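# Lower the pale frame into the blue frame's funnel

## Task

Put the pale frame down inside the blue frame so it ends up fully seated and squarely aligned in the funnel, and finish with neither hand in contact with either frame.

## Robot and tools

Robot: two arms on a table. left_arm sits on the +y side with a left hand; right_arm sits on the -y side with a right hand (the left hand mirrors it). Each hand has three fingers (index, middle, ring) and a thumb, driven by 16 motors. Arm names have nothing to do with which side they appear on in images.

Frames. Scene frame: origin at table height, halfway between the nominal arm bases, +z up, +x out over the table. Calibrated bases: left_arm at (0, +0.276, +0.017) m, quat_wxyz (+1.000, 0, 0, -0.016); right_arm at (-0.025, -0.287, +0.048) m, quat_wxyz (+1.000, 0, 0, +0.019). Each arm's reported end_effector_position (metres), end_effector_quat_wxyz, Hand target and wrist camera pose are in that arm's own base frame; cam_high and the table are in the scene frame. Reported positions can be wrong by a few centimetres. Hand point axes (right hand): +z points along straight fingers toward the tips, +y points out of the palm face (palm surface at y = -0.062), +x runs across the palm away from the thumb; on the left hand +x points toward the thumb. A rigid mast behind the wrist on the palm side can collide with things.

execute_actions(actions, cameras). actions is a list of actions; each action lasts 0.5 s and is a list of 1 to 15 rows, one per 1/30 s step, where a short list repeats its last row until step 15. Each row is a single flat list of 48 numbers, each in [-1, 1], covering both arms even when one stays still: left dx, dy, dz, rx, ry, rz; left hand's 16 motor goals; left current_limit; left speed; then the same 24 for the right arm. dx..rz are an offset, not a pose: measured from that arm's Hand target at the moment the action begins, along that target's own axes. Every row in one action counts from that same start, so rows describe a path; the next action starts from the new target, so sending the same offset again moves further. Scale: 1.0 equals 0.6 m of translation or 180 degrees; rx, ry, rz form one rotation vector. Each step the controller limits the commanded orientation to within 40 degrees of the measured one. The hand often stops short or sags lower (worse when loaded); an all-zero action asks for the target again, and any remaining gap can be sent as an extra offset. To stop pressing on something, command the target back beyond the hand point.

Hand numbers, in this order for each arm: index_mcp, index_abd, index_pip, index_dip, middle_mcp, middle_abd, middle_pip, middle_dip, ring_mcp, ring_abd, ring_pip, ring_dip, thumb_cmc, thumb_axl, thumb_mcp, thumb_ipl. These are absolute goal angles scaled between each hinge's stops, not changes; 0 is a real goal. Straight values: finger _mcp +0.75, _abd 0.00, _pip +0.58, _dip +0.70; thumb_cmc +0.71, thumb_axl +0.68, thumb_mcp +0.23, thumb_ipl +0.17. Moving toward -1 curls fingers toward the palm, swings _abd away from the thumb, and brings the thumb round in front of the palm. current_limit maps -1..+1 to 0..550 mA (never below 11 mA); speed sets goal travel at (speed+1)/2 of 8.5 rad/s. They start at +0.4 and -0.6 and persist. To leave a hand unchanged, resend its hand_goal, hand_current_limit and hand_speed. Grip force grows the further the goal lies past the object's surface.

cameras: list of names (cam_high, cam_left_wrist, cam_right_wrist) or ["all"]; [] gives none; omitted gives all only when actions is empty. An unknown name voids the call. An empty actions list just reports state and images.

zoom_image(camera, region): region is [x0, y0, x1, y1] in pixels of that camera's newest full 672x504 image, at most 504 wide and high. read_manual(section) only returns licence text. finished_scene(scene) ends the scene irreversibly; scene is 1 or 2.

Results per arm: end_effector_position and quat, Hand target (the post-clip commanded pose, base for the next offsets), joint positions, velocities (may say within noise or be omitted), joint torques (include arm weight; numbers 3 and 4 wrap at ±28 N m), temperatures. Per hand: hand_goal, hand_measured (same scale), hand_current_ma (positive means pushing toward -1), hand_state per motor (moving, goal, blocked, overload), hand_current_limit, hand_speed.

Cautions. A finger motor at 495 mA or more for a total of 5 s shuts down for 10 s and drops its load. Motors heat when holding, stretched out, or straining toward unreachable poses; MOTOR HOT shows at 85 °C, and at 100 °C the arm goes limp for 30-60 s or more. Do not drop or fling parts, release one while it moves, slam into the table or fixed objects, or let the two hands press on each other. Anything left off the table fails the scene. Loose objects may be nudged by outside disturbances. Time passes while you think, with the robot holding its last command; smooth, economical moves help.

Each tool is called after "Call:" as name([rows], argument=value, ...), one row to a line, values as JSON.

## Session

Call:
execute_actions(actions=[])

Call:
zoom_image(camera="cam_high", region=[250, 150, 500, 400])

Scene clock: 0.00 s.
left_arm: end_effector_position=(+0.1937, +0.2558, +0.3178) hand_goal=(+0.754, +0.000, +0.576, +0.696, +0.754, +0.000, +0.576, +0.696, +0.754, +0.000, +0.576, +0.696, +0.714, +0.678, +0.226, +0.168) hand_measured=(+0.754, +0.000, +0.576, +0.696, +0.754, +0.000, +0.576, +0.696, +0.754, +0.000, +0.576, +0.696, +0.714, +0.678, +0.226, +0.168) hand_current_ma=(+0, +0, +0, +0, +0, +0, +0, +0, +0, +0, +0, +0, +0, +0, +0, +0) hand_state=(goal, goal, goal, goal, goal, goal, goal, goal, goal, goal, goal, goal, goal, goal, goal, goal) hand_current_limit=0.40 hand_speed=-0.60 end_effector_quat_wxyz=(-0.040, +0.156, +0.894, +0.419) | right_arm: end_effector_position=(+0.5042, +0.5497, +0.1640) hand_goal=(+0.754, +0.000, +0.576, +0.696, +0.754, +0.000, +0.576, +0.696, +0.754, +0.000, +0.576, +0.696, +0.714, +0.678, +0.226, +0.168) hand_measured=(+0.754, +0.000, +0.576, +0.696, +0.754, +0.000, +0.576, +0.696, +0.754, +0.000, +0.576, +0.696, +0.714, +0.678, +0.226, +0.168) hand_current_ma=(+0, +0, +0, +0, +0, +0, +0, +0, +0, +0, +0, +0, +0, +0, +0, +0) hand_state=(goal, goal, goal, goal, goal, goal, goal, goal, goal, goal, goal, goal, goal, goal, goal, goal) hand_current_limit=0.40 hand_speed=-0.60 end_effector_quat_wxyz=(-0.207, +0.693, +0.304, +0.620)
Joint positions: left_arm=[0.362 0.698 0.706 -1.113 -0.762 -0.673] | right_arm=[1.002 1.95 1.263 0.537 0.263 1.519]
Joint velocities: within noise
Joint torques (N m): no reading
Motor temperatures (°C): left_arm=[27 26 34 24 24 25] | right_arm=[26 23 41 23 23 23]
Heat: left arm: hottest elbow 34 °C; right arm: hottest elbow 41 °C.
Hand target: left_arm +0.1966, +0.2570, +0.3326; -0.027, +0.149, +0.892, +0.426 | right_arm +0.5080, +0.5557, +0.1769; -0.213, +0.685, +0.298, +0.629
camera_calibration:
cam_left_wrist: T_world_to_cam=[[0.530271, -0.600759, -0.598249, 0.200317], [-0.611631, -0.759716, 0.220771, 0.193712], [-0.587129, 0.248839, -0.770298, 0.413812], [0, 0, 0, 1]] pos_world=[0.255219, 0.164536, 0.395832]
cam_right_wrist: T_world_to_cam=[[0.372776, -0.613092, -0.696531, 0.292966], [-0.922852, -0.166598, -0.347259, 0.561613], [0.096861, 0.772245, -0.627897, -0.246943], [0, 0, 0, 1]] pos_world=[0.432995, 0.46388, 0.24403]

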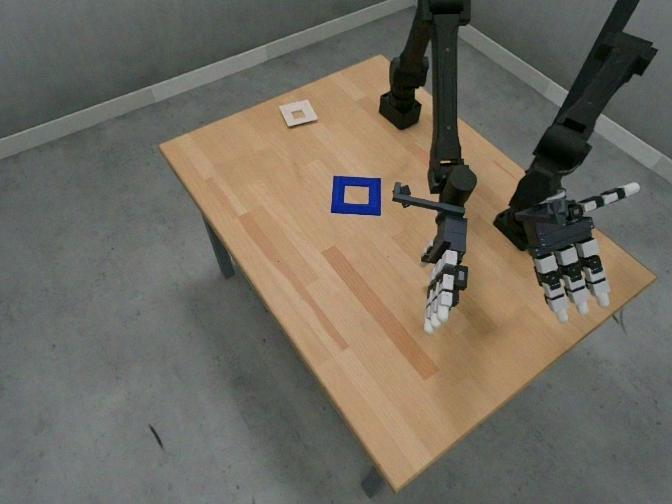

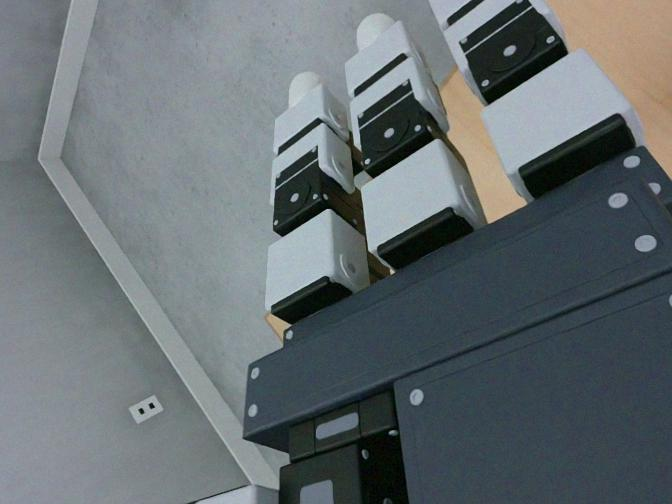

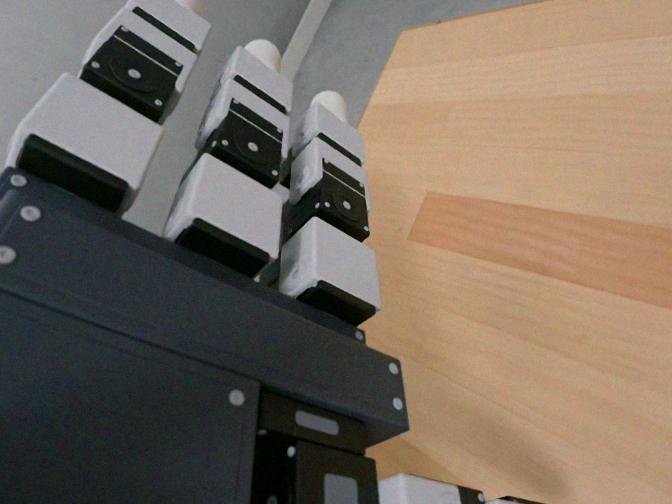

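Scaled by 2.016.

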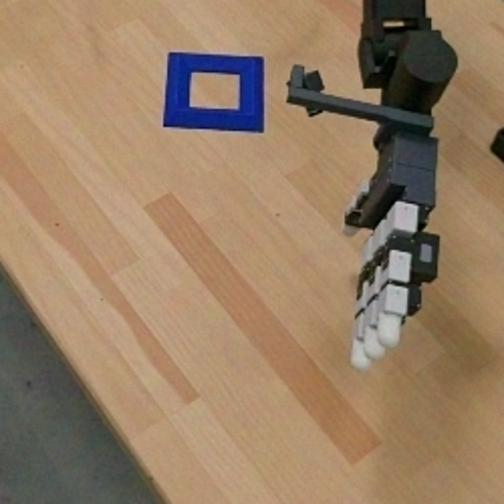

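Call:
zoom_image(camera="cam_high", region=[270, 90, 330, 140])

Call:
zoom_image(camera="cam_high", region=[320, 165, 395, 225])

Scaled by 8.400.

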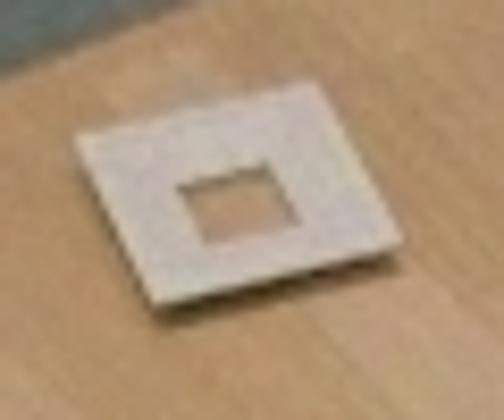

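Scaled by 6.720.

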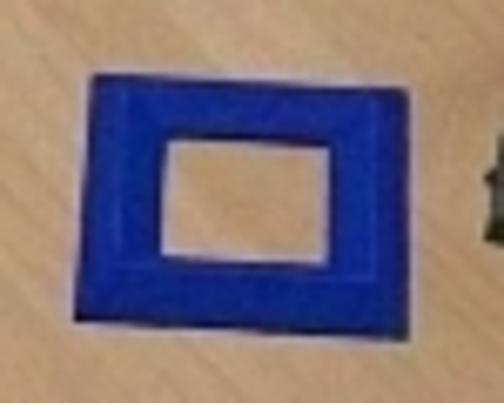

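Call:
execute_actions([
  [[0,0,0,0,0,0,0.754,0,0.576,0.696,0.754,0,0.576,0.696,0.754,0,0.576,0.696,0.714,0.678,0.226,0.168,0.4,-0.6,0.0049,0.3035,-0.1021,-0.0792,-0.1122,-0.1763,0.98,0,-0.372,0.203,0.98,0,-0.372,0.203,0.98,0,0.576,0.696,-0.657,0.678,0.169,0.168,0.4,-0.6]],
  [[0,0,0,0,0,0,0.754,0,0.576,0.696,0.754,0,0.576,0.696,0.754,0,0.576,0.696,0.714,0.678,0.226,0.168,0.4,-0.6,-0.152,0.2047,-0.0461,-0.01,-0.1294,-0.1686,0.98,0,-0.372,0.203,0.98,0,-0.372,0.203,0.98,0,0.576,0.696,-0.657,0.678,0.169,0.168,0.4,-0.6]],
], cameras=["cam_high"])

Scene clock: 139.03 s.
left_arm: end_effector_position=(+0.1937, +0.2558, +0.3178) hand_goal=(+0.754, +0.000, +0.576, +0.696, +0.754, +0.000, +0.576, +0.696, +0.754, +0.000, +0.576, +0.696, +0.714, +0.678, +0.226, +0.168) hand_measured=(+0.758, +0.000, +0.576, +0.696, +0.758, +0.000, +0.576, +0.696, +0.758, +0.000, +0.576, +0.696, +0.718, +0.678, +0.226, +0.168) hand_current_ma=(+6, +0, +1, +0, +7, +0, +1, +0, +6, +0, +1, +0, +6, -1, -1, +0) hand_state=(goal, goal, goal, goal, goal, goal, goal, goal, goal, goal, goal, goal, goal, goal, goal, goal) hand_current_limit=0.40 hand_speed=-0.60 end_effector_quat_wxyz=(-0.040, +0.156, +0.894, +0.419) | right_arm: end_effector_position=(+0.6236, +0.2314, +0.2185) hand_goal=(+0.980, +0.000, -0.372, +0.204, +0.980, +0.000, -0.372, +0.204, +0.980, +0.000, +0.576, +0.696, -0.656, +0.678, +0.170, +0.168) hand_measured=(+0.986, +0.002, -0.366, +0.208, +0.986, +0.002, -0.364, +0.208, +0.986, +0.002, +0.576, +0.696, -0.652, +0.678, +0.170, +0.168) hand_current_ma=(+8, +1, +10, +5, +10, +1, +14, +5, +11, +1, +1, +0, +5, -1, -1, +0) hand_state=(goal, goal, goal, goal, goal, goal, goal, goal, goal, goal, goal, goal, goal, goal, goal, goal) hand_current_limit=0.40 hand_speed=-0.60 end_effector_quat_wxyz=(+0.340, +0.668, +0.548, +0.371)
Joint positions: left_arm=[0.362 0.698 0.706 -1.113 -0.762 -0.673] | right_arm=[0.567 1.711 1.098 0.003 0.53 0.482]
Joint torques (N m): left_arm=[0.73 0.5 9.85 1.26 -0.79 -0.02] | right_arm=[0.26 -15.33 8.72 1.98 0.21 -0.1]
Motor temperatures (°C): left_arm=[27 26 45 24 25 25] | right_arm=[26 37 48 23 23 23]
Heat: left arm: hottest elbow 45 °C; right arm: hottest elbow 48 °C.
Hand target: left_arm +0.1966, +0.2570, +0.3326; -0.027, +0.149, +0.892, +0.426 | right_arm +0.6207, +0.2322, +0.2247; +0.343, +0.659, +0.554, +0.376
Off the commanded pose: left_arm 0.015 m, 2 deg | right_arm 0.007 m, 1 deg.
Images, in order (width x height): cam_high 672x504.

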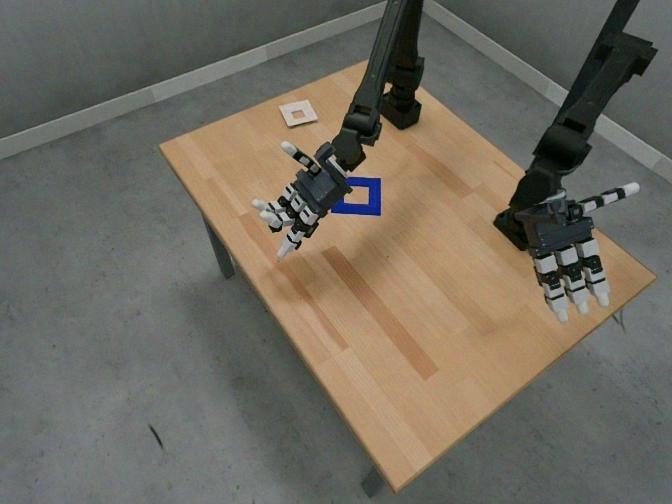

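Call:
execute_actions([
  [[0,0,0,0,0,0,0.754,0,0.576,0.696,0.754,0,0.576,0.696,0.754,0,0.576,0.696,0.714,0.678,0.226,0.168,0.4,-0.6,-0.2256,0.0127,0.0091,0.0661,-0.1101,-0.1695,0.98,0,-0.372,0.203,0.98,0,-0.372,0.203,0.98,0,0.576,0.696,-0.657,0.678,0.169,0.168,0.4,-0.6]],
  [[0,0,0,0,0,0,0.754,0,0.576,0.696,0.754,0,0.576,0.696,0.754,0,0.576,0.696,0.714,0.678,0.226,0.168,0.4,-0.6,-0.1556,-0.1759,0.0538,0.1143,-0.0484,-0.1721,0.98,0,-0.372,0.203,0.98,0,-0.372,0.203,0.98,0,0.576,0.696,-0.657,0.678,0.169,0.168,0.4,-0.6]],
  [[0,0,0,0,0,0,0.754,0,0.576,0.696,0.754,0,0.576,0.696,0.754,0,0.576,0.696,0.714,0.678,0.226,0.168,0.4,-0.6,0.0182,-0.2633,0.0761,0.1148,0.028,-0.1775,0.98,0,-0.372,0.203,0.98,0,-0.372,0.203,0.98,0,0.576,0.696,-0.657,0.678,0.169,0.168,0.4,-0.6]],
  [[0,0,0,0,0,0,0.754,0,0.576,0.696,0.754,0,0.576,0.696,0.754,0,0.576,0.696,0.714,0.678,0.226,0.168,0.4,-0.6,0.1971,-0.2137,0.0774,0.071,0.0871,-0.1884,0.98,0,-0.372,0.203,0.98,0,-0.372,0.203,0.98,0,0.576,0.696,-0.657,0.678,0.169,0.168,0.4,-0.6]],
], cameras=["cam_high","cam_right_wrist"])

Call:
zoom_image(camera="cam_high", region=[250, 60, 370, 160])

Scene clock: 151.67 s.
left_arm: end_effector_position=(+0.1937, +0.2558, +0.3178) hand_goal=(+0.754, +0.000, +0.576, +0.696, +0.754, +0.000, +0.576, +0.696, +0.754, +0.000, +0.576, +0.696, +0.714, +0.678, +0.226, +0.168) hand_measured=(+0.758, +0.000, +0.576, +0.696, +0.758, +0.000, +0.576, +0.696, +0.758, +0.000, +0.576, +0.696, +0.718, +0.678, +0.226, +0.168) hand_current_ma=(+6, +0, +1, +0, +7, +0, +1, +0, +6, +0, +1, +0, +6, -1, -1, +0) hand_state=(goal, goal, goal, goal, goal, goal, goal, goal, goal, goal, goal, goal, goal, goal, goal, goal) hand_current_limit=0.40 hand_speed=-0.60 end_effector_quat_wxyz=(-0.040, +0.156, +0.894, +0.419) | right_arm: end_effector_position=(+0.2801, -0.1974, +0.0998) hand_goal=(+0.980, +0.000, -0.372, +0.204, +0.980, +0.000, -0.372, +0.204, +0.980, +0.000, +0.576, +0.696, -0.656, +0.678, +0.170, +0.168) hand_measured=(+0.974, +0.000, -0.370, +0.208, +0.972, +0.000, -0.370, +0.208, +0.968, -0.002, +0.576, +0.696, -0.658, +0.678, +0.168, +0.168) hand_current_ma=(-11, +0, +2, +5, -13, +0, +2, +5, -23, -1, -1, +0, -3, -1, -3, +0) hand_state=(goal, goal, goal, goal, goal, goal, goal, goal, goal, goal, goal, goal, goal, goal, goal, goal) hand_current_limit=0.40 hand_speed=-0.60 end_effector_quat_wxyz=(-0.069, +0.117, +0.856, -0.499)
Joint positions: left_arm=[0.362 0.698 0.706 -1.113 -0.762 -0.673] | right_arm=[-0.29 1.231 0.749 -1.059 1.055 -1.606]
Joint torques (N m): left_arm=[0.21 0.79 9.78 1.07 -0.79 -0.05] | right_arm=[-0.79 -7.12 7.61 0.46 0.95 -0.05]
Heat: left arm: hottest elbow 45 °C; right arm: hottest elbow 47 °C.
Hand target: left_arm +0.1966, +0.2570, +0.3326; -0.027, +0.149, +0.892, +0.426 | right_arm +0.2746, -0.1987, +0.0995; -0.064, +0.110, +0.859, -0.496
Off the commanded pose: left_arm 0.015 m, 2 deg | right_arm 0.006 m, 1 deg.
camera_calibration:
cam_right_wrist: T_world_to_cam=[[0.833871, 0.123198, -0.538035, -0.125889], [0.497935, 0.252692, 0.829583, -0.224703], [0.23816, -0.959671, 0.149368, -0.147706], [0, 0, 0, 1]] pos_world=[0.25204, -0.0694592, 0.14074]
Images, in order (width x height): cam_high 672x504, cam_right_wrist 672x504.

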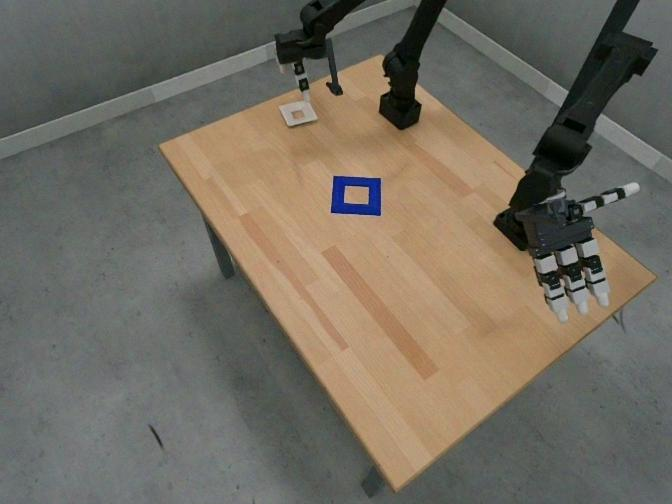

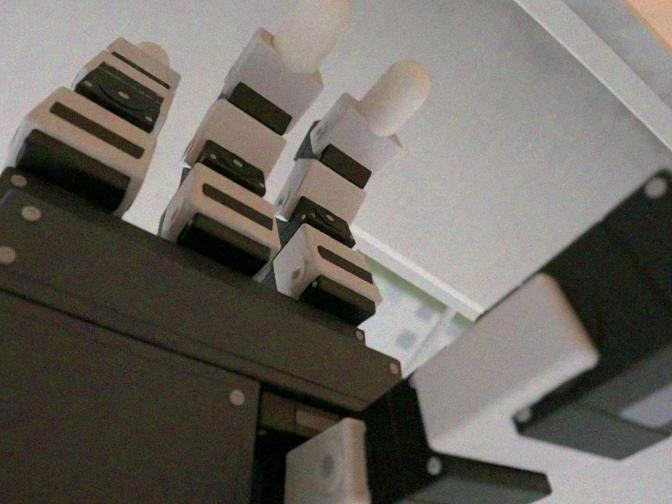

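Scaled by 4.200.

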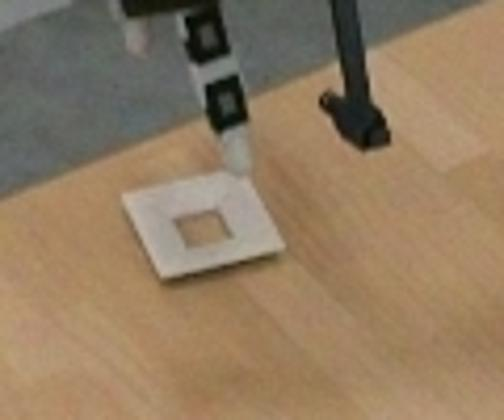

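Call:
execute_actions([
  [[0,0,0,0,0,0,0.754,0,0.576,0.696,0.754,0,0.576,0.696,0.754,0,0.576,0.696,0.714,0.678,0.226,0.168,0.4,-0.6,-0.0072,0.0818,0.0567,0,0,0,0.98,0,-0.372,0.203,0.98,0,-0.372,0.203,0.98,0,0.576,0.696,-0.657,0.678,0.169,0.168,0.4,-0.6]],
], cameras=["cam_high","cam_right_wrist"])

Call:
zoom_image(camera="cam_high", region=[250, 60, 350, 150])

Call:
zoom_image(camera="cam_right_wrist", region=[336, 0, 672, 250])

Scene clock: 176.07 s.
left_arm: end_effector_position=(+0.1937, +0.2558, +0.3178) hand_goal=(+0.754, +0.000, +0.576, +0.696, +0.754, +0.000, +0.576, +0.696, +0.754, +0.000, +0.576, +0.696, +0.714, +0.678, +0.226, +0.168) hand_measured=(+0.758, +0.000, +0.576, +0.696, +0.758, +0.000, +0.576, +0.696, +0.758, +0.000, +0.576, +0.696, +0.718, +0.678, +0.226, +0.168) hand_current_ma=(+6, +0, +1, +0, +7, +0, +1, +0, +6, +0, +1, +0, +6, -1, -1, +0) hand_state=(goal, goal, goal, goal, goal, goal, goal, goal, goal, goal, goal, goal, goal, goal, goal, goal) hand_current_limit=0.40 hand_speed=-0.60 end_effector_quat_wxyz=(-0.040, +0.156, +0.894, +0.419) | right_arm: end_effector_position=(+0.2823, -0.2036, +0.0461) hand_goal=(+0.980, +0.000, -0.372, +0.204, +0.980, +0.000, -0.372, +0.204, +0.980, +0.000, +0.576, +0.696, -0.656, +0.678, +0.170, +0.168) hand_measured=(+0.974, +0.000, -0.370, +0.208, +0.972, +0.000, -0.370, +0.208, +0.968, -0.002, +0.576, +0.696, -0.658, +0.678, +0.168, +0.168) hand_current_ma=(-11, +0, +2, +5, -13, +0, +2, +5, -23, -1, -1, +0, -2, -1, -3, +0) hand_state=(goal, goal, goal, goal, goal, goal, goal, goal, goal, goal, goal, goal, goal, goal, goal, goal) hand_current_limit=0.40 hand_speed=-0.60 end_effector_quat_wxyz=(-0.056, +0.115, +0.857, -0.499)
Joint positions: left_arm=[0.362 0.698 0.706 -1.113 -0.762 -0.673] | right_arm=[-0.311 1.309 0.647 -0.793 1.048 -1.681]
Joint torques (N m): left_arm=[0.91 0.32 9.99 1.25 -0.77 0] | right_arm=[-0.97 -6.12 7.3 0.54 0.74 -0.04]
Motor temperatures (°C): left_arm=[27 26 46 24 25 25] | right_arm=[26 31 46 23 25 24]
Heat: left arm: hottest elbow 46 °C; right arm: hottest elbow 46 °C.
Hand target: left_arm +0.1966, +0.2570, +0.3326; -0.027, +0.149, +0.892, +0.426 | right_arm +0.2774, -0.2046, +0.0399; -0.064, +0.110, +0.859, -0.496
Off the commanded pose: left_arm 0.015 m, 2 deg | right_arm 0.008 m, 1 deg.
camera_calibration:
cam_right_wrist: T_world_to_cam=[[0.84271, 0.135991, -0.520908, -0.156552], [0.476467, 0.262058, 0.839229, -0.172116], [0.250636, -0.955423, 0.156043, -0.149081], [0, 0, 0, 1]] pos_world=[0.2513, -0.0760411, 0.0861583]
Images, in order (width x height): cam_high 672x504, cam_right_wrist 672x504.

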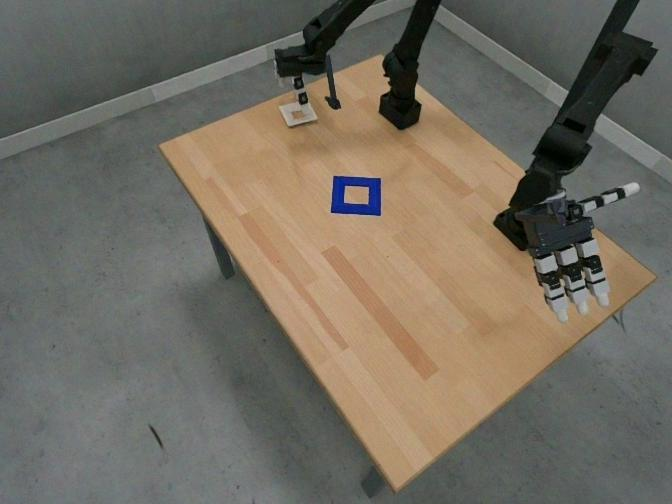

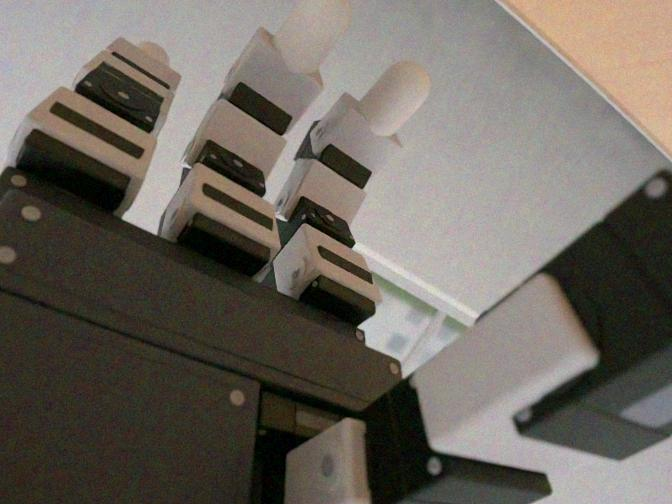

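Scaled by 5.040.

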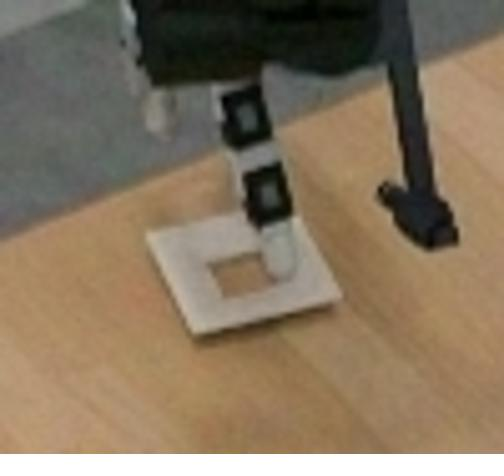

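Scaled by 1.500.

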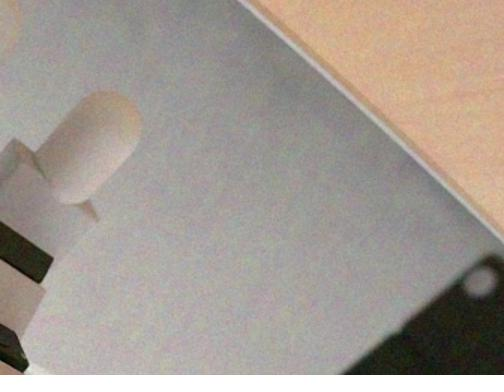

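Call:
execute_actions([
  [[0,0,0,0,0,0,0.754,0,0.576,0.696,0.754,0,0.576,0.696,0.754,0,0.576,0.696,0.714,0.678,0.226,0.168,0.4,-0.6,0.0039,0.0732,0.0463,0,0,0,0.98,0,-0.372,0.203,0.98,0,-0.372,0.203,0.98,0,0.576,0.696,-0.657,0.678,0.169,0.168,0.4,-0.6]],
], cameras=["cam_high","cam_right_wrist"])

Call:
zoom_image(camera="cam_high", region=[260, 80, 340, 150])

Call:
zoom_image(camera="cam_right_wrist", region=[336, 0, 672, 250])

Scene clock: 210.70 s.
left_arm: end_effector_position=(+0.1937, +0.2558, +0.3178) hand_goal=(+0.754, +0.000, +0.576, +0.696, +0.754, +0.000, +0.576, +0.696, +0.754, +0.000, +0.576, +0.696, +0.714, +0.678, +0.226, +0.168) hand_measured=(+0.758, +0.000, +0.576, +0.696, +0.758, +0.000, +0.576, +0.696, +0.758, +0.000, +0.576, +0.696, +0.718, +0.678, +0.226, +0.168) hand_current_ma=(+6, +0, +1, +0, +7, +0, +1, +0, +6, +0, +1, +0, +6, -1, -1, +0) hand_state=(goal, goal, goal, goal, goal, goal, goal, goal, goal, goal, goal, goal, goal, goal, goal, goal) hand_current_limit=0.40 hand_speed=-0.60 end_effector_quat_wxyz=(-0.040, +0.156, +0.894, +0.419) | right_arm: end_effector_position=(+0.2789, -0.2045, -0.0068) hand_goal=(+0.980, +0.000, -0.372, +0.204, +0.980, +0.000, -0.372, +0.204, +0.980, +0.000, +0.576, +0.696, -0.656, +0.678, +0.170, +0.168) hand_measured=(+0.974, +0.000, -0.370, +0.208, +0.972, +0.000, -0.370, +0.208, +0.968, -0.002, +0.576, +0.696, -0.658, +0.678, +0.168, +0.168) hand_current_ma=(-11, +0, +2, +5, -13, +0, +2, +5, -23, -1, -1, +0, -2, -1, -3, +0) hand_state=(goal, goal, goal, goal, goal, goal, goal, goal, goal, goal, goal, goal, goal, goal, goal, goal) hand_current_limit=0.40 hand_speed=-0.60 end_effector_quat_wxyz=(-0.056, +0.115, +0.858, -0.498)
Joint positions: left_arm=[0.362 0.698 0.706 -1.113 -0.762 -0.673] | right_arm=[-0.319 1.432 0.575 -0.586 1.045 -1.697]
Joint torques (N m): left_arm=[0.79 0.85 9.92 1.14 -0.78 0] | right_arm=[-0.5 -6.59 6.37 0.54 0.78 -0.08]
Heat: left arm: hottest elbow 46 °C; right arm: hottest elbow 44 °C.
Hand target: left_arm +0.1966, +0.2570, +0.3326; -0.027, +0.149, +0.892, +0.426 | right_arm +0.2748, -0.2060, -0.0119; -0.064, +0.110, +0.859, -0.496
Off the commanded pose: left_arm 0.015 m, 2 deg | right_arm 0.007 m, 1 deg.
camera_calibration:
cam_right_wrist: T_world_to_cam=[[0.842291, 0.138032, -0.52105, -0.180598], [0.47668, 0.260533, 0.839583, -0.126226], [0.25164, -0.955547, 0.153648, -0.14113], [0, 0, 0, 1]] pos_world=[0.247799, -0.0770421, 0.033561]
Images, in order (width x height): cam_high 672x504, cam_right_wrist 672x504.

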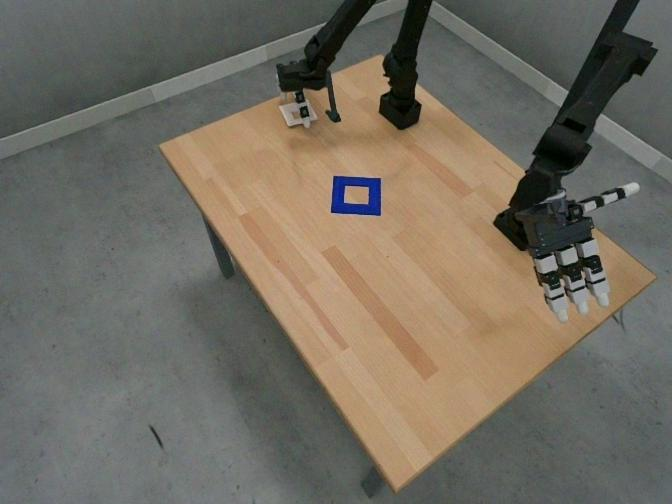

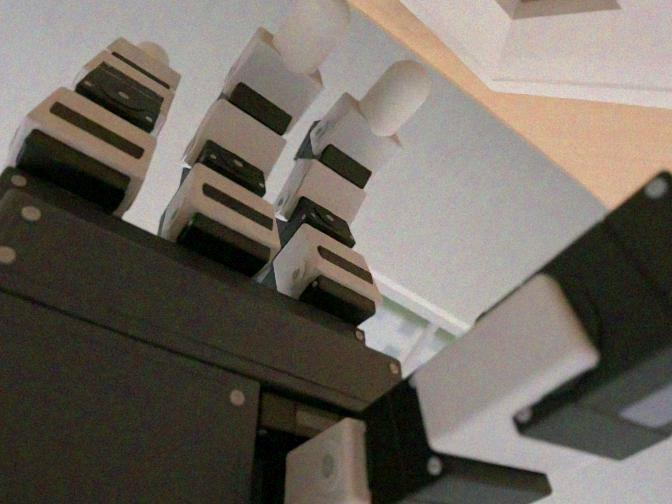

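Scaled by 6.300.

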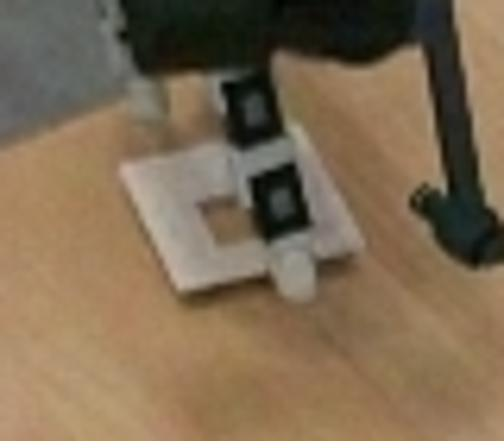

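Scaled by 1.500.

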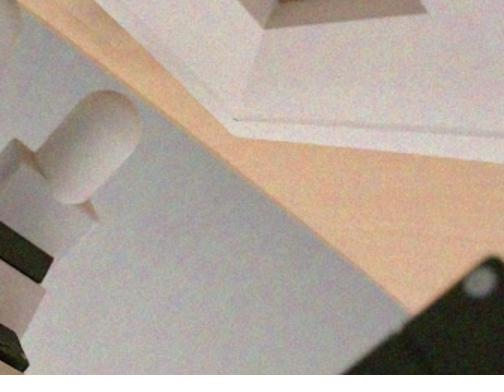

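Call:
execute_actions([
  [[0,0,0,0,0,0,0.754,0,0.576,0.696,0.754,0,0.576,0.696,0.754,0,0.576,0.696,0.714,0.678,0.226,0.168,0.4,-0.6,0,0.016,0.0093,0,0,0,0.98,0,-0.372,0.203,0.98,0,-0.372,0.203,0.98,0,0.576,0.696,-0.657,0.678,0.169,0.168,0.4,-0.6]],
], cameras=["cam_high","cam_right_wrist"])

Call:
zoom_image(camera="cam_high", region=[260, 80, 340, 150])

Call:
zoom_image(camera="cam_right_wrist", region=[336, 0, 672, 250])

Scene clock: 222.77 s.
left_arm: end_effector_position=(+0.1937, +0.2558, +0.3178) hand_goal=(+0.754, +0.000, +0.576, +0.696, +0.754, +0.000, +0.576, +0.696, +0.754, +0.000, +0.576, +0.696, +0.714, +0.678, +0.226, +0.168) hand_measured=(+0.758, +0.000, +0.576, +0.696, +0.758, +0.000, +0.576, +0.696, +0.758, +0.000, +0.576, +0.696, +0.718, +0.678, +0.226, +0.168) hand_current_ma=(+6, +0, +1, +0, +7, +0, +1, +0, +6, +0, +1, +0, +6, -1, -1, +0) hand_state=(goal, goal, goal, goal, goal, goal, goal, goal, goal, goal, goal, goal, goal, goal, goal, goal) hand_current_limit=0.40 hand_speed=-0.60 end_effector_quat_wxyz=(-0.040, +0.156, +0.894, +0.419) | right_arm: end_effector_position=(+0.2842, -0.2064, -0.0140) hand_goal=(+0.980, +0.000, -0.372, +0.204, +0.980, +0.000, -0.372, +0.204, +0.980, +0.000, +0.576, +0.696, -0.656, +0.678, +0.170, +0.168) hand_measured=(+0.974, +0.000, -0.370, +0.208, +0.972, +0.000, -0.370, +0.208, +0.968, -0.002, +0.576, +0.696, -0.658, +0.678, +0.168, +0.168) hand_current_ma=(-11, +0, +2, +5, -13, +0, +2, +5, -23, -1, -1, +0, -2, -1, -3, +0) hand_state=(goal, goal, goal, goal, goal, goal, goal, goal, goal, goal, goal, goal, goal, goal, goal, goal) hand_current_limit=0.40 hand_speed=-0.60 end_effector_quat_wxyz=(-0.050, +0.118, +0.857, -0.499)
Joint positions: left_arm=[0.362 0.698 0.706 -1.113 -0.762 -0.673] | right_arm=[-0.319 1.461 0.575 -0.543 1.045 -1.699]
Joint torques (N m): left_arm=[0.32 1.2 9.85 1.1 -0.82 0] | right_arm=[-0.62 -6.3 5.27 0.66 0.75 -0.04]
Heat: left arm: hottest elbow 46 °C; right arm: hottest elbow 44 °C.
Hand target: left_arm +0.1966, +0.2570, +0.3326; -0.027, +0.149, +0.892, +0.426 | right_arm +0.2747, -0.2061, -0.0230; -0.064, +0.110, +0.859, -0.496
Off the commanded pose: left_arm 0.015 m, 2 deg | right_arm 0.013 m, 2 deg.
camera_calibration:
cam_right_wrist: T_world_to_cam=[[0.848305, 0.136269, -0.511672, -0.190498], [0.466714, 0.264018, 0.844081, -0.118568], [0.250112, -0.954843, 0.160369, -0.142538], [0, 0, 0, 1]] pos_world=[0.252589, -0.0788384, 0.0254673]
Images, in order (width x height): cam_high 672x504, cam_right_wrist 672x504.

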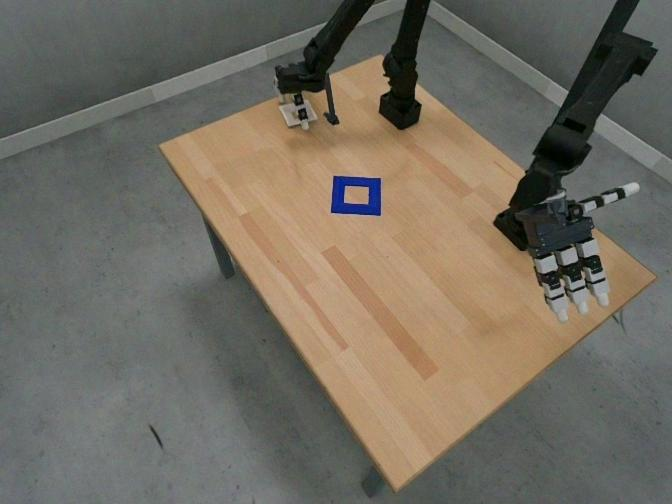

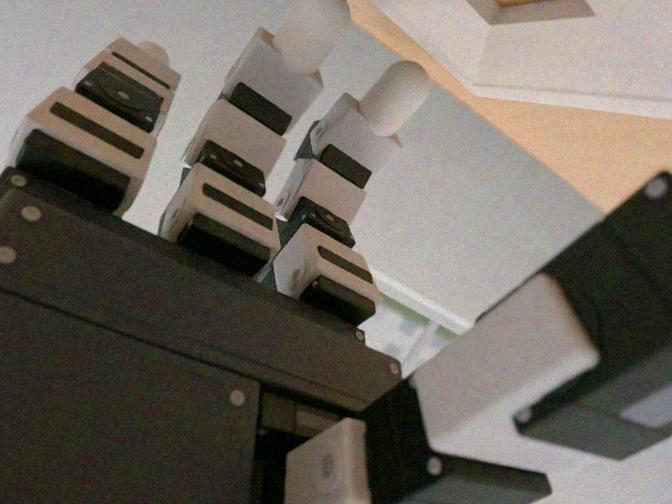

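Scaled by 6.300.

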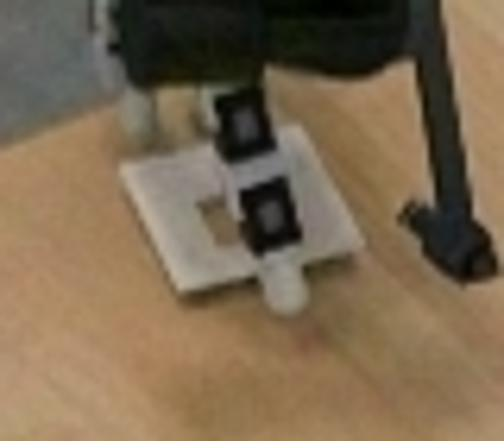

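Scaled by 1.500.

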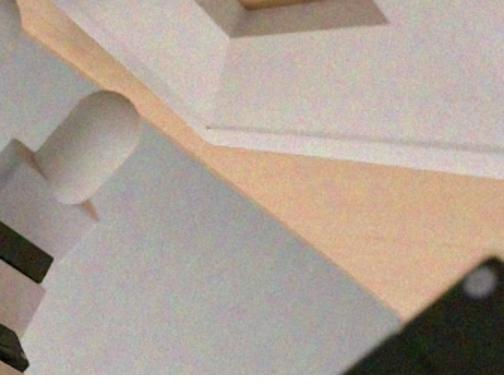

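Call:
execute_actions([
  [[0,0,0,0,0,0,0.754,0,0.576,0.696,0.754,0,0.576,0.696,0.754,0,0.576,0.696,0.714,0.678,0.226,0.168,0.4,-0.6,0.0065,0.0079,0.0065,0,0,-0.0118,0.98,0,-0.372,0.203,0.98,0,-0.372,0.203,0.98,0,0.576,0.696,-0.657,0.678,0.169,0.168,0.4,-0.6]],
], cameras=["cam_high"])

Call:
zoom_image(camera="cam_high", region=[260, 80, 340, 150])

Scene clock: 232.20 s.
left_arm: end_effector_position=(+0.1937, +0.2558, +0.3178) hand_goal=(+0.754, +0.000, +0.576, +0.696, +0.754, +0.000, +0.576, +0.696, +0.754, +0.000, +0.576, +0.696, +0.714, +0.678, +0.226, +0.168) hand_measured=(+0.758, +0.000, +0.576, +0.696, +0.758, +0.000, +0.576, +0.696, +0.758, +0.000, +0.576, +0.696, +0.718, +0.678, +0.226, +0.168) hand_current_ma=(+6, +0, +1, +0, +7, +0, +1, +0, +6, +0, +1, +0, +6, -1, -1, +0) hand_state=(goal, goal, goal, goal, goal, goal, goal, goal, goal, goal, goal, goal, goal, goal, goal, goal) hand_current_limit=0.40 hand_speed=-0.60 end_effector_quat_wxyz=(-0.040, +0.156, +0.894, +0.419) | right_arm: end_effector_position=(+0.2785, -0.2058, -0.0212) hand_goal=(+0.980, +0.000, -0.372, +0.204, +0.980, +0.000, -0.372, +0.204, +0.980, +0.000, +0.576, +0.696, -0.656, +0.678, +0.170, +0.168) hand_measured=(+0.974, +0.000, -0.370, +0.208, +0.972, +0.000, -0.370, +0.208, +0.968, -0.002, +0.576, +0.696, -0.658, +0.678, +0.168, +0.168) hand_current_ma=(-11, +0, +2, +5, -13, +0, +2, +5, -23, -1, -1, +0, -2, -1, -3, +0) hand_state=(goal, goal, goal, goal, goal, goal, goal, goal, goal, goal, goal, goal, goal, goal, goal, goal) hand_current_limit=0.40 hand_speed=-0.60 end_effector_quat_wxyz=(-0.061, +0.101, +0.859, -0.498)
Joint positions: left_arm=[0.362 0.698 0.706 -1.113 -0.762 -0.673] | right_arm=[-0.324 1.475 0.564 -0.513 1.045 -1.745]
Joint torques (N m): left_arm=[0.09 0.73 9.81 1.22 -0.76 -0.04] | right_arm=[-0.5 -6.3 5.52 0.66 0.75 -0.04]
Heat: left arm: hottest elbow 46 °C; right arm: hottest elbow 43 °C.
Hand target: left_arm +0.1966, +0.2570, +0.3326; -0.027, +0.149, +0.892, +0.426 | right_arm +0.2707, -0.2059, -0.0291; -0.073, +0.094, +0.861, -0.494
Off the commanded pose: left_arm 0.015 m, 2 deg | right_arm 0.011 m, 2 deg.
Images, in order (width x height): cam_high 672x504.

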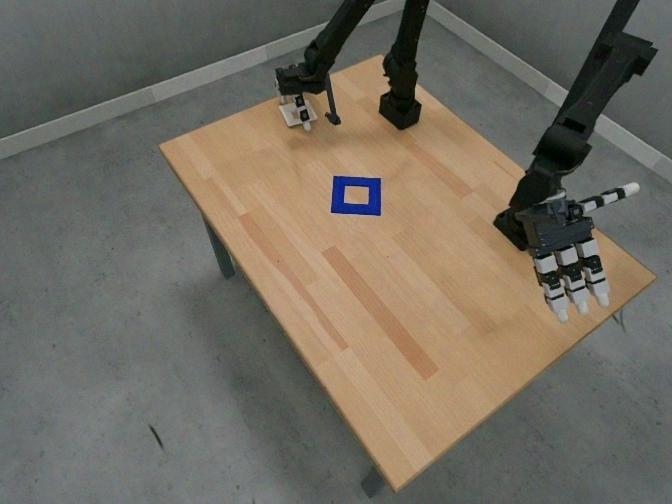

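Scaled by 6.300.

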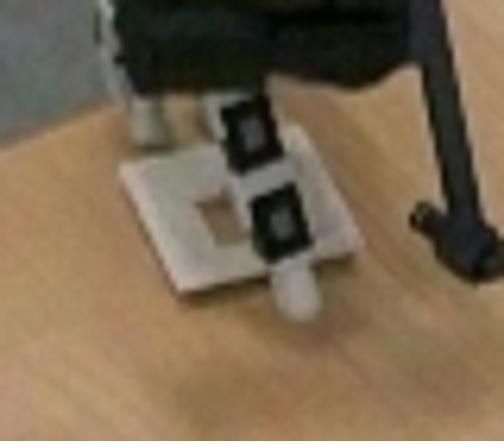

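Call:
execute_actions([
  [[0,0,0,0,0,0,0.754,0,0.576,0.696,0.754,0,0.576,0.696,0.754,0,0.576,0.696,0.714,0.678,0.226,0.168,0.4,-0.6,0,0,0,0,0,0,0.91,0,-0.488,0.225,0.91,0,-0.488,0.225,0.98,0,0.576,0.696,-0.657,0.678,0.337,-0.139,0.4,-0.8]],
  [[0,0,0,0,0,0,0.754,0,0.576,0.696,0.754,0,0.576,0.696,0.754,0,0.576,0.696,0.714,0.678,0.226,0.168,0.4,-0.6,0,0,0,0,0,0,0.896,0,-0.488,0.225,0.896,0,-0.488,0.225,0.98,0,0.576,0.696,-0.657,0.678,0.21,-0.139,0.4,-0.8]],
], cameras=["cam_high","cam_right_wrist"])

Call:
zoom_image(camera="cam_high", region=[260, 80, 340, 150])

Call:
zoom_image(camera="cam_right_wrist", region=[336, 0, 672, 250])

Scene clock: 262.03 s.
left_arm: end_effector_position=(+0.1937, +0.2558, +0.3178) hand_goal=(+0.754, +0.000, +0.576, +0.696, +0.754, +0.000, +0.576, +0.696, +0.754, +0.000, +0.576, +0.696, +0.714, +0.678, +0.226, +0.168) hand_measured=(+0.758, +0.000, +0.576, +0.696, +0.758, +0.000, +0.576, +0.696, +0.758, +0.000, +0.576, +0.696, +0.718, +0.678, +0.226, +0.168) hand_current_ma=(+6, +0, +1, +0, +7, +0, +1, +0, +6, +0, +1, +0, +6, -1, -1, +0) hand_state=(goal, goal, goal, goal, goal, goal, goal, goal, goal, goal, goal, goal, goal, goal, goal, goal) hand_current_limit=0.40 hand_speed=-0.60 end_effector_quat_wxyz=(-0.040, +0.156, +0.894, +0.419) | right_arm: end_effector_position=(+0.2785, -0.2062, -0.0213) hand_goal=(+0.896, +0.000, -0.488, +0.226, +0.896, +0.000, -0.488, +0.226, +0.980, +0.000, +0.576, +0.696, -0.656, +0.678, +0.210, -0.138) hand_measured=(+0.894, +0.000, -0.484, +0.224, +0.892, +0.000, -0.484, +0.224, +0.968, -0.002, +0.576, +0.696, -0.658, +0.678, +0.210, -0.136) hand_current_ma=(-4, +0, +5, -2, -5, +0, +6, -3, -23, -1, -1, +0, -2, -1, +1, +3) hand_state=(goal, goal, goal, goal, goal, goal, goal, goal, goal, goal, goal, goal, goal, goal, goal, goal) hand_current_limit=0.40 hand_speed=-0.80 end_effector_quat_wxyz=(-0.061, +0.101, +0.859, -0.498)
Joint positions: left_arm=[0.362 0.698 0.706 -1.113 -0.762 -0.673] | right_arm=[-0.325 1.475 0.564 -0.512 1.044 -1.746]
Joint torques (N m): left_arm=[1.2 0.44 10.02 1.03 -0.81 -0.06] | right_arm=[-0.67 -6.59 5.45 0.5 0.76 -0.05]
Motor temperatures (°C): left_arm=[27 26 47 24 26 25] | right_arm=[26 26 41 23 25 24]
Heat: left arm: hottest elbow 47 °C; right arm: hottest elbow 41 °C.
Hand target: left_arm +0.1966, +0.2570, +0.3326; -0.027, +0.149, +0.892, +0.426 | right_arm +0.2706, -0.2060, -0.0291; -0.073, +0.094, +0.861, -0.494
Off the commanded pose: left_arm 0.015 m, 2 deg | right_arm 0.011 m, 2 deg.
camera_calibration:
cam_right_wrist: T_world_to_cam=[[0.827646, 0.155501, -0.539278, -0.180204], [0.490763, 0.265684, 0.829798, -0.11656], [0.272312, -0.951437, 0.143578, -0.145588], [0, 0, 0, 1]] pos_world=[0.245994, -0.0795277, 0.0204444]
Images, in order (width x height): cam_high 672x504, cam_right_wrist 672x504.

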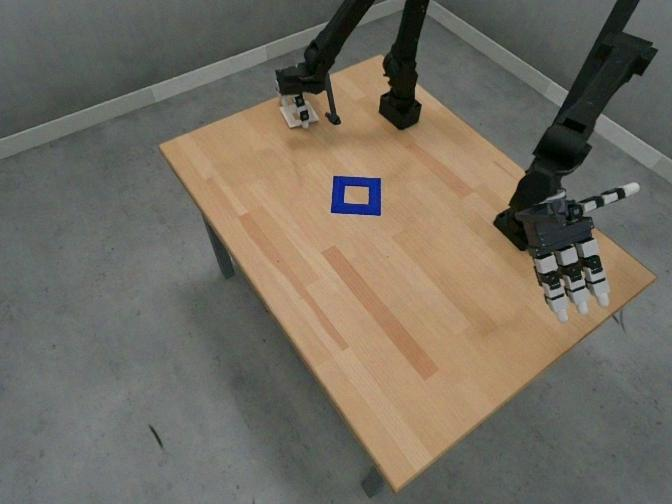

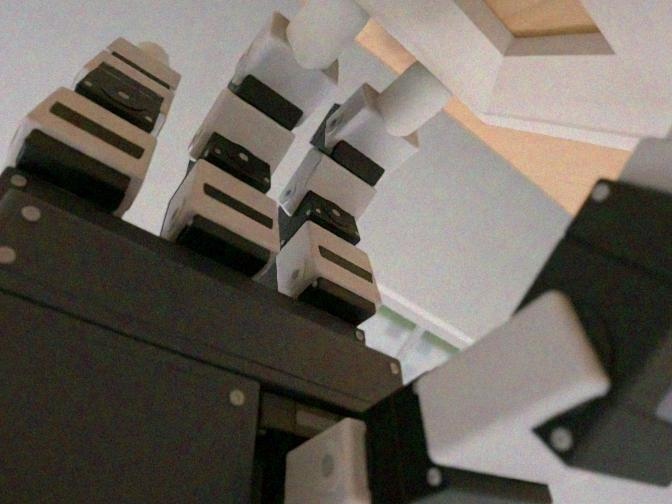

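Scaled by 6.300.

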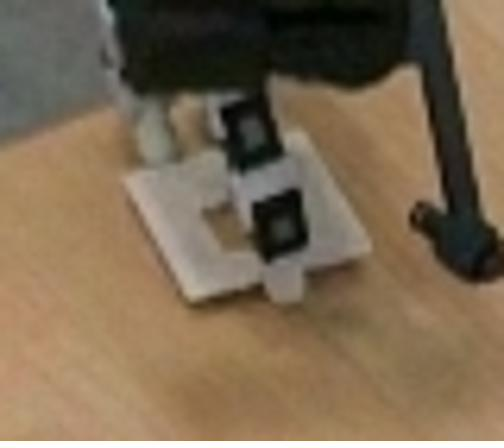

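Scaled by 1.500.

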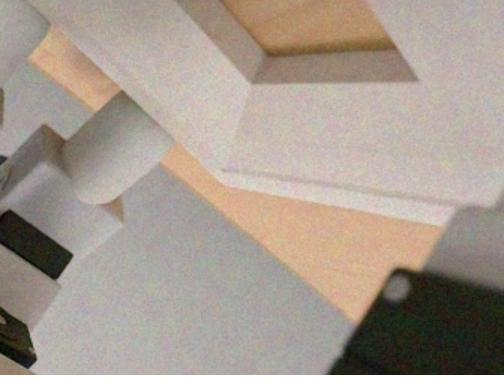

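Call:
execute_actions([
  [[0,0,0,0,0,0,0.754,0,0.576,0.696,0.754,0,0.576,0.696,0.754,0,0.576,0.696,0.714,0.678,0.226,0.168,0.4,-0.6,0,0,0,0,0,0,0.896,0,-0.488,0.226,0.896,0,-0.488,0.226,0.98,0,0.576,0.696,-0.657,0.678,0.15,-0.139,0.4,-0.8]],
], cameras=["cam_high","cam_right_wrist"])

Scene clock: 289.67 s.
left_arm: end_effector_position=(+0.1937, +0.2558, +0.3178) hand_goal=(+0.754, +0.000, +0.576, +0.696, +0.754, +0.000, +0.576, +0.696, +0.754, +0.000, +0.576, +0.696, +0.714, +0.678, +0.226, +0.168) hand_measured=(+0.758, +0.000, +0.576, +0.696, +0.758, +0.000, +0.576, +0.696, +0.758, +0.000, +0.576, +0.696, +0.718, +0.678, +0.226, +0.168) hand_current_ma=(+6, +0, +1, +0, +7, +0, +1, +0, +6, +0, +1, +0, +6, -1, -1, +0) hand_state=(goal, goal, goal, goal, goal, goal, goal, goal, goal, goal, goal, goal, goal, goal, goal, goal) hand_current_limit=0.40 hand_speed=-0.60 end_effector_quat_wxyz=(-0.040, +0.156, +0.894, +0.419) | right_arm: end_effector_position=(+0.2785, -0.2062, -0.0213) hand_goal=(+0.896, +0.000, -0.488, +0.226, +0.896, +0.000, -0.488, +0.226, +0.980, +0.000, +0.576, +0.696, -0.656, +0.678, +0.150, -0.138) hand_measured=(+0.894, +0.000, -0.484, +0.224, +0.892, +0.000, -0.484, +0.224, +0.968, -0.002, +0.576, +0.696, -0.658, +0.678, +0.174, -0.134) hand_current_ma=(-4, +0, +5, -2, -5, +0, +6, -2, -23, -1, -1, +0, -2, -1, +79, +9) hand_state=(goal, goal, goal, goal, goal, goal, goal, goal, goal, goal, goal, goal, goal, goal, blocked, goal) hand_current_limit=0.40 hand_speed=-0.80 end_effector_quat_wxyz=(-0.061, +0.101, +0.859, -0.498)
Joint positions: left_arm=[0.362 0.698 0.706 -1.113 -0.762 -0.673] | right_arm=[-0.325 1.475 0.564 -0.512 1.044 -1.746]
Joint torques (N m): left_arm=[0.67 0.91 9.85 1.21 -0.75 -0.07] | right_arm=[-0.62 -6.53 5.46 0.54 0.74 -0.06]
Heat: left arm: hottest elbow 47 °C; right arm: hottest elbow 41 °C.
Hand target: left_arm +0.1966, +0.2570, +0.3326; -0.027, +0.149, +0.892, +0.426 | right_arm +0.2706, -0.2060, -0.0291; -0.073, +0.094, +0.861, -0.494
Off the commanded pose: left_arm 0.015 m, 2 deg | right_arm 0.011 m, 2 deg.
camera_calibration:
cam_right_wrist: T_world_to_cam=[[0.827646, 0.155501, -0.539278, -0.180204], [0.490763, 0.265684, 0.829798, -0.11656], [0.272312, -0.951437, 0.143578, -0.145588], [0, 0, 0, 1]] pos_world=[0.245994, -0.0795277, 0.0204444]
Images, in order (width x height): cam_high 672x504, cam_right_wrist 672x504.

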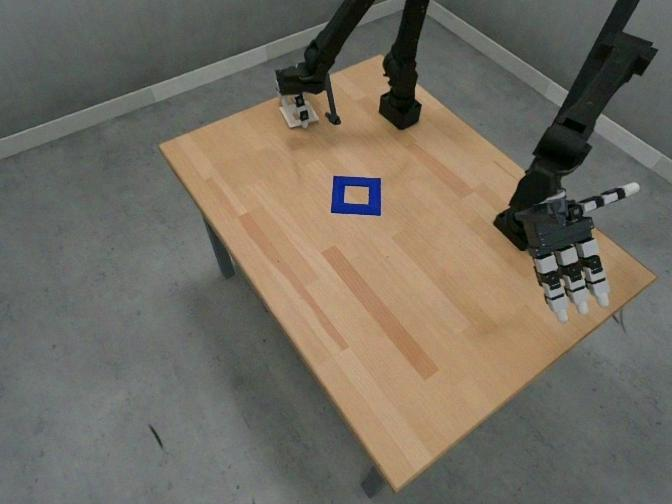

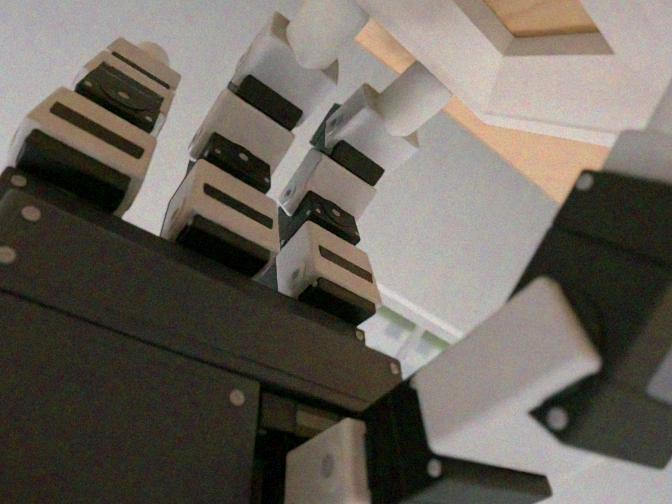

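Call:
execute_actions([
  [[0,0,0,0,0,0,0.754,0,0.576,0.696,0.754,0,0.576,0.696,0.754,0,0.576,0.696,0.714,0.678,0.226,0.168,0.4,-0.6,0,0,0,0,0,0,0.865,0,-0.488,0.226,0.865,0,-0.488,0.226,0.98,0,0.576,0.696,-0.657,0.678,0.10,-0.139,0.4,-0.8]],
], cameras=["cam_high","cam_right_wrist"])

Call:
zoom_image(camera="cam_high", region=[230, 60, 400, 230])

Scene clock: 295.57 s.
left_arm: end_effector_position=(+0.1937, +0.2558, +0.3178) hand_goal=(+0.754, +0.000, +0.576, +0.696, +0.754, +0.000, +0.576, +0.696, +0.754, +0.000, +0.576, +0.696, +0.714, +0.678, +0.226, +0.168) hand_measured=(+0.758, +0.000, +0.576, +0.696, +0.758, +0.000, +0.576, +0.696, +0.758, +0.000, +0.576, +0.696, +0.718, +0.678, +0.226, +0.168) hand_current_ma=(+6, +0, +1, +0, +7, +0, +1, +0, +6, +0, +1, +0, +6, -1, -1, +0) hand_state=(goal, goal, goal, goal, goal, goal, goal, goal, goal, goal, goal, goal, goal, goal, goal, goal) hand_current_limit=0.40 hand_speed=-0.60 end_effector_quat_wxyz=(-0.040, +0.156, +0.894, +0.419) | right_arm: end_effector_position=(+0.2783, -0.2064, -0.0213) hand_goal=(+0.866, +0.000, -0.488, +0.226, +0.866, +0.000, -0.488, +0.226, +0.980, +0.000, +0.576, +0.696, -0.656, +0.678, +0.100, -0.138) hand_measured=(+0.886, +0.000, -0.482, +0.226, +0.886, +0.000, -0.482, +0.226, +0.968, -0.002, +0.576, +0.696, -0.658, +0.678, +0.168, -0.124) hand_current_ma=(+49, +0, +9, +0, +48, +0, +9, -1, -23, -1, -1, +0, -2, -1, +296, +39) hand_state=(blocked, goal, goal, goal, goal, goal, goal, goal, goal, goal, goal, goal, goal, goal, blocked, goal) hand_current_limit=0.40 hand_speed=-0.80 end_effector_quat_wxyz=(-0.061, +0.101, +0.859, -0.498)
Joint positions: left_arm=[0.362 0.698 0.706 -1.113 -0.762 -0.673] | right_arm=[-0.326 1.475 0.564 -0.512 1.044 -1.746]
Joint torques (N m): left_arm=[0.21 0.67 9.72 1.32 -0.79 -0.05] | right_arm=[-0.56 -6.53 5.42 0.64 0.73 -0.04]
Heat: left arm: hottest elbow 47 °C; right arm: hottest elbow 40 °C.
Hand target: left_arm +0.1966, +0.2570, +0.3326; -0.027, +0.149, +0.892, +0.426 | right_arm +0.2706, -0.2060, -0.0291; -0.073, +0.094, +0.861, -0.494
Off the commanded pose: left_arm 0.015 m, 2 deg | right_arm 0.011 m, 2 deg.
camera_calibration:
cam_right_wrist: T_world_to_cam=[[0.827584, 0.155041, -0.539507, -0.180123], [0.491149, 0.265375, 0.829668, -0.116602], [0.271804, -0.951598, 0.143472, -0.145543], [0, 0, 0, 1]] pos_world=[0.245895, -0.0796283, 0.0204442]
Images, in order (width x height): cam_high 672x504, cam_right_wrist 672x504.

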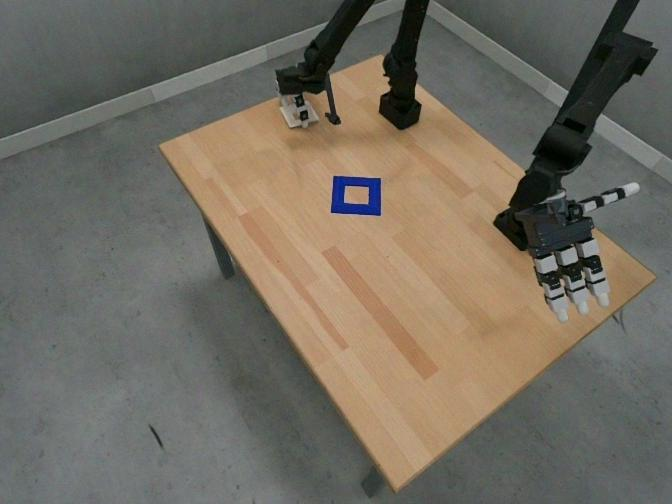

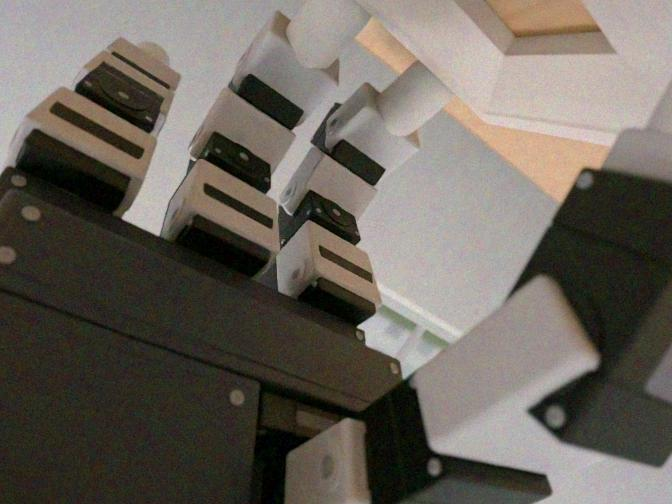

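Scaled by 2.965.

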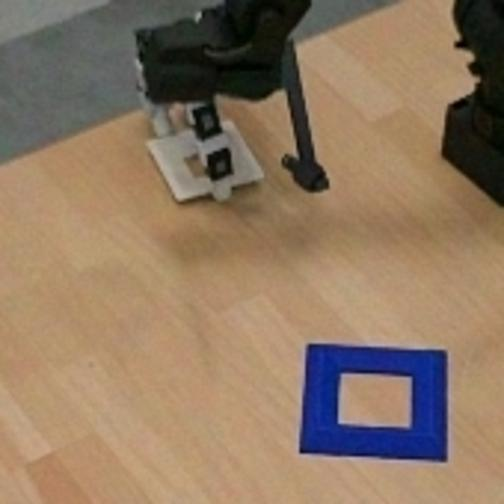

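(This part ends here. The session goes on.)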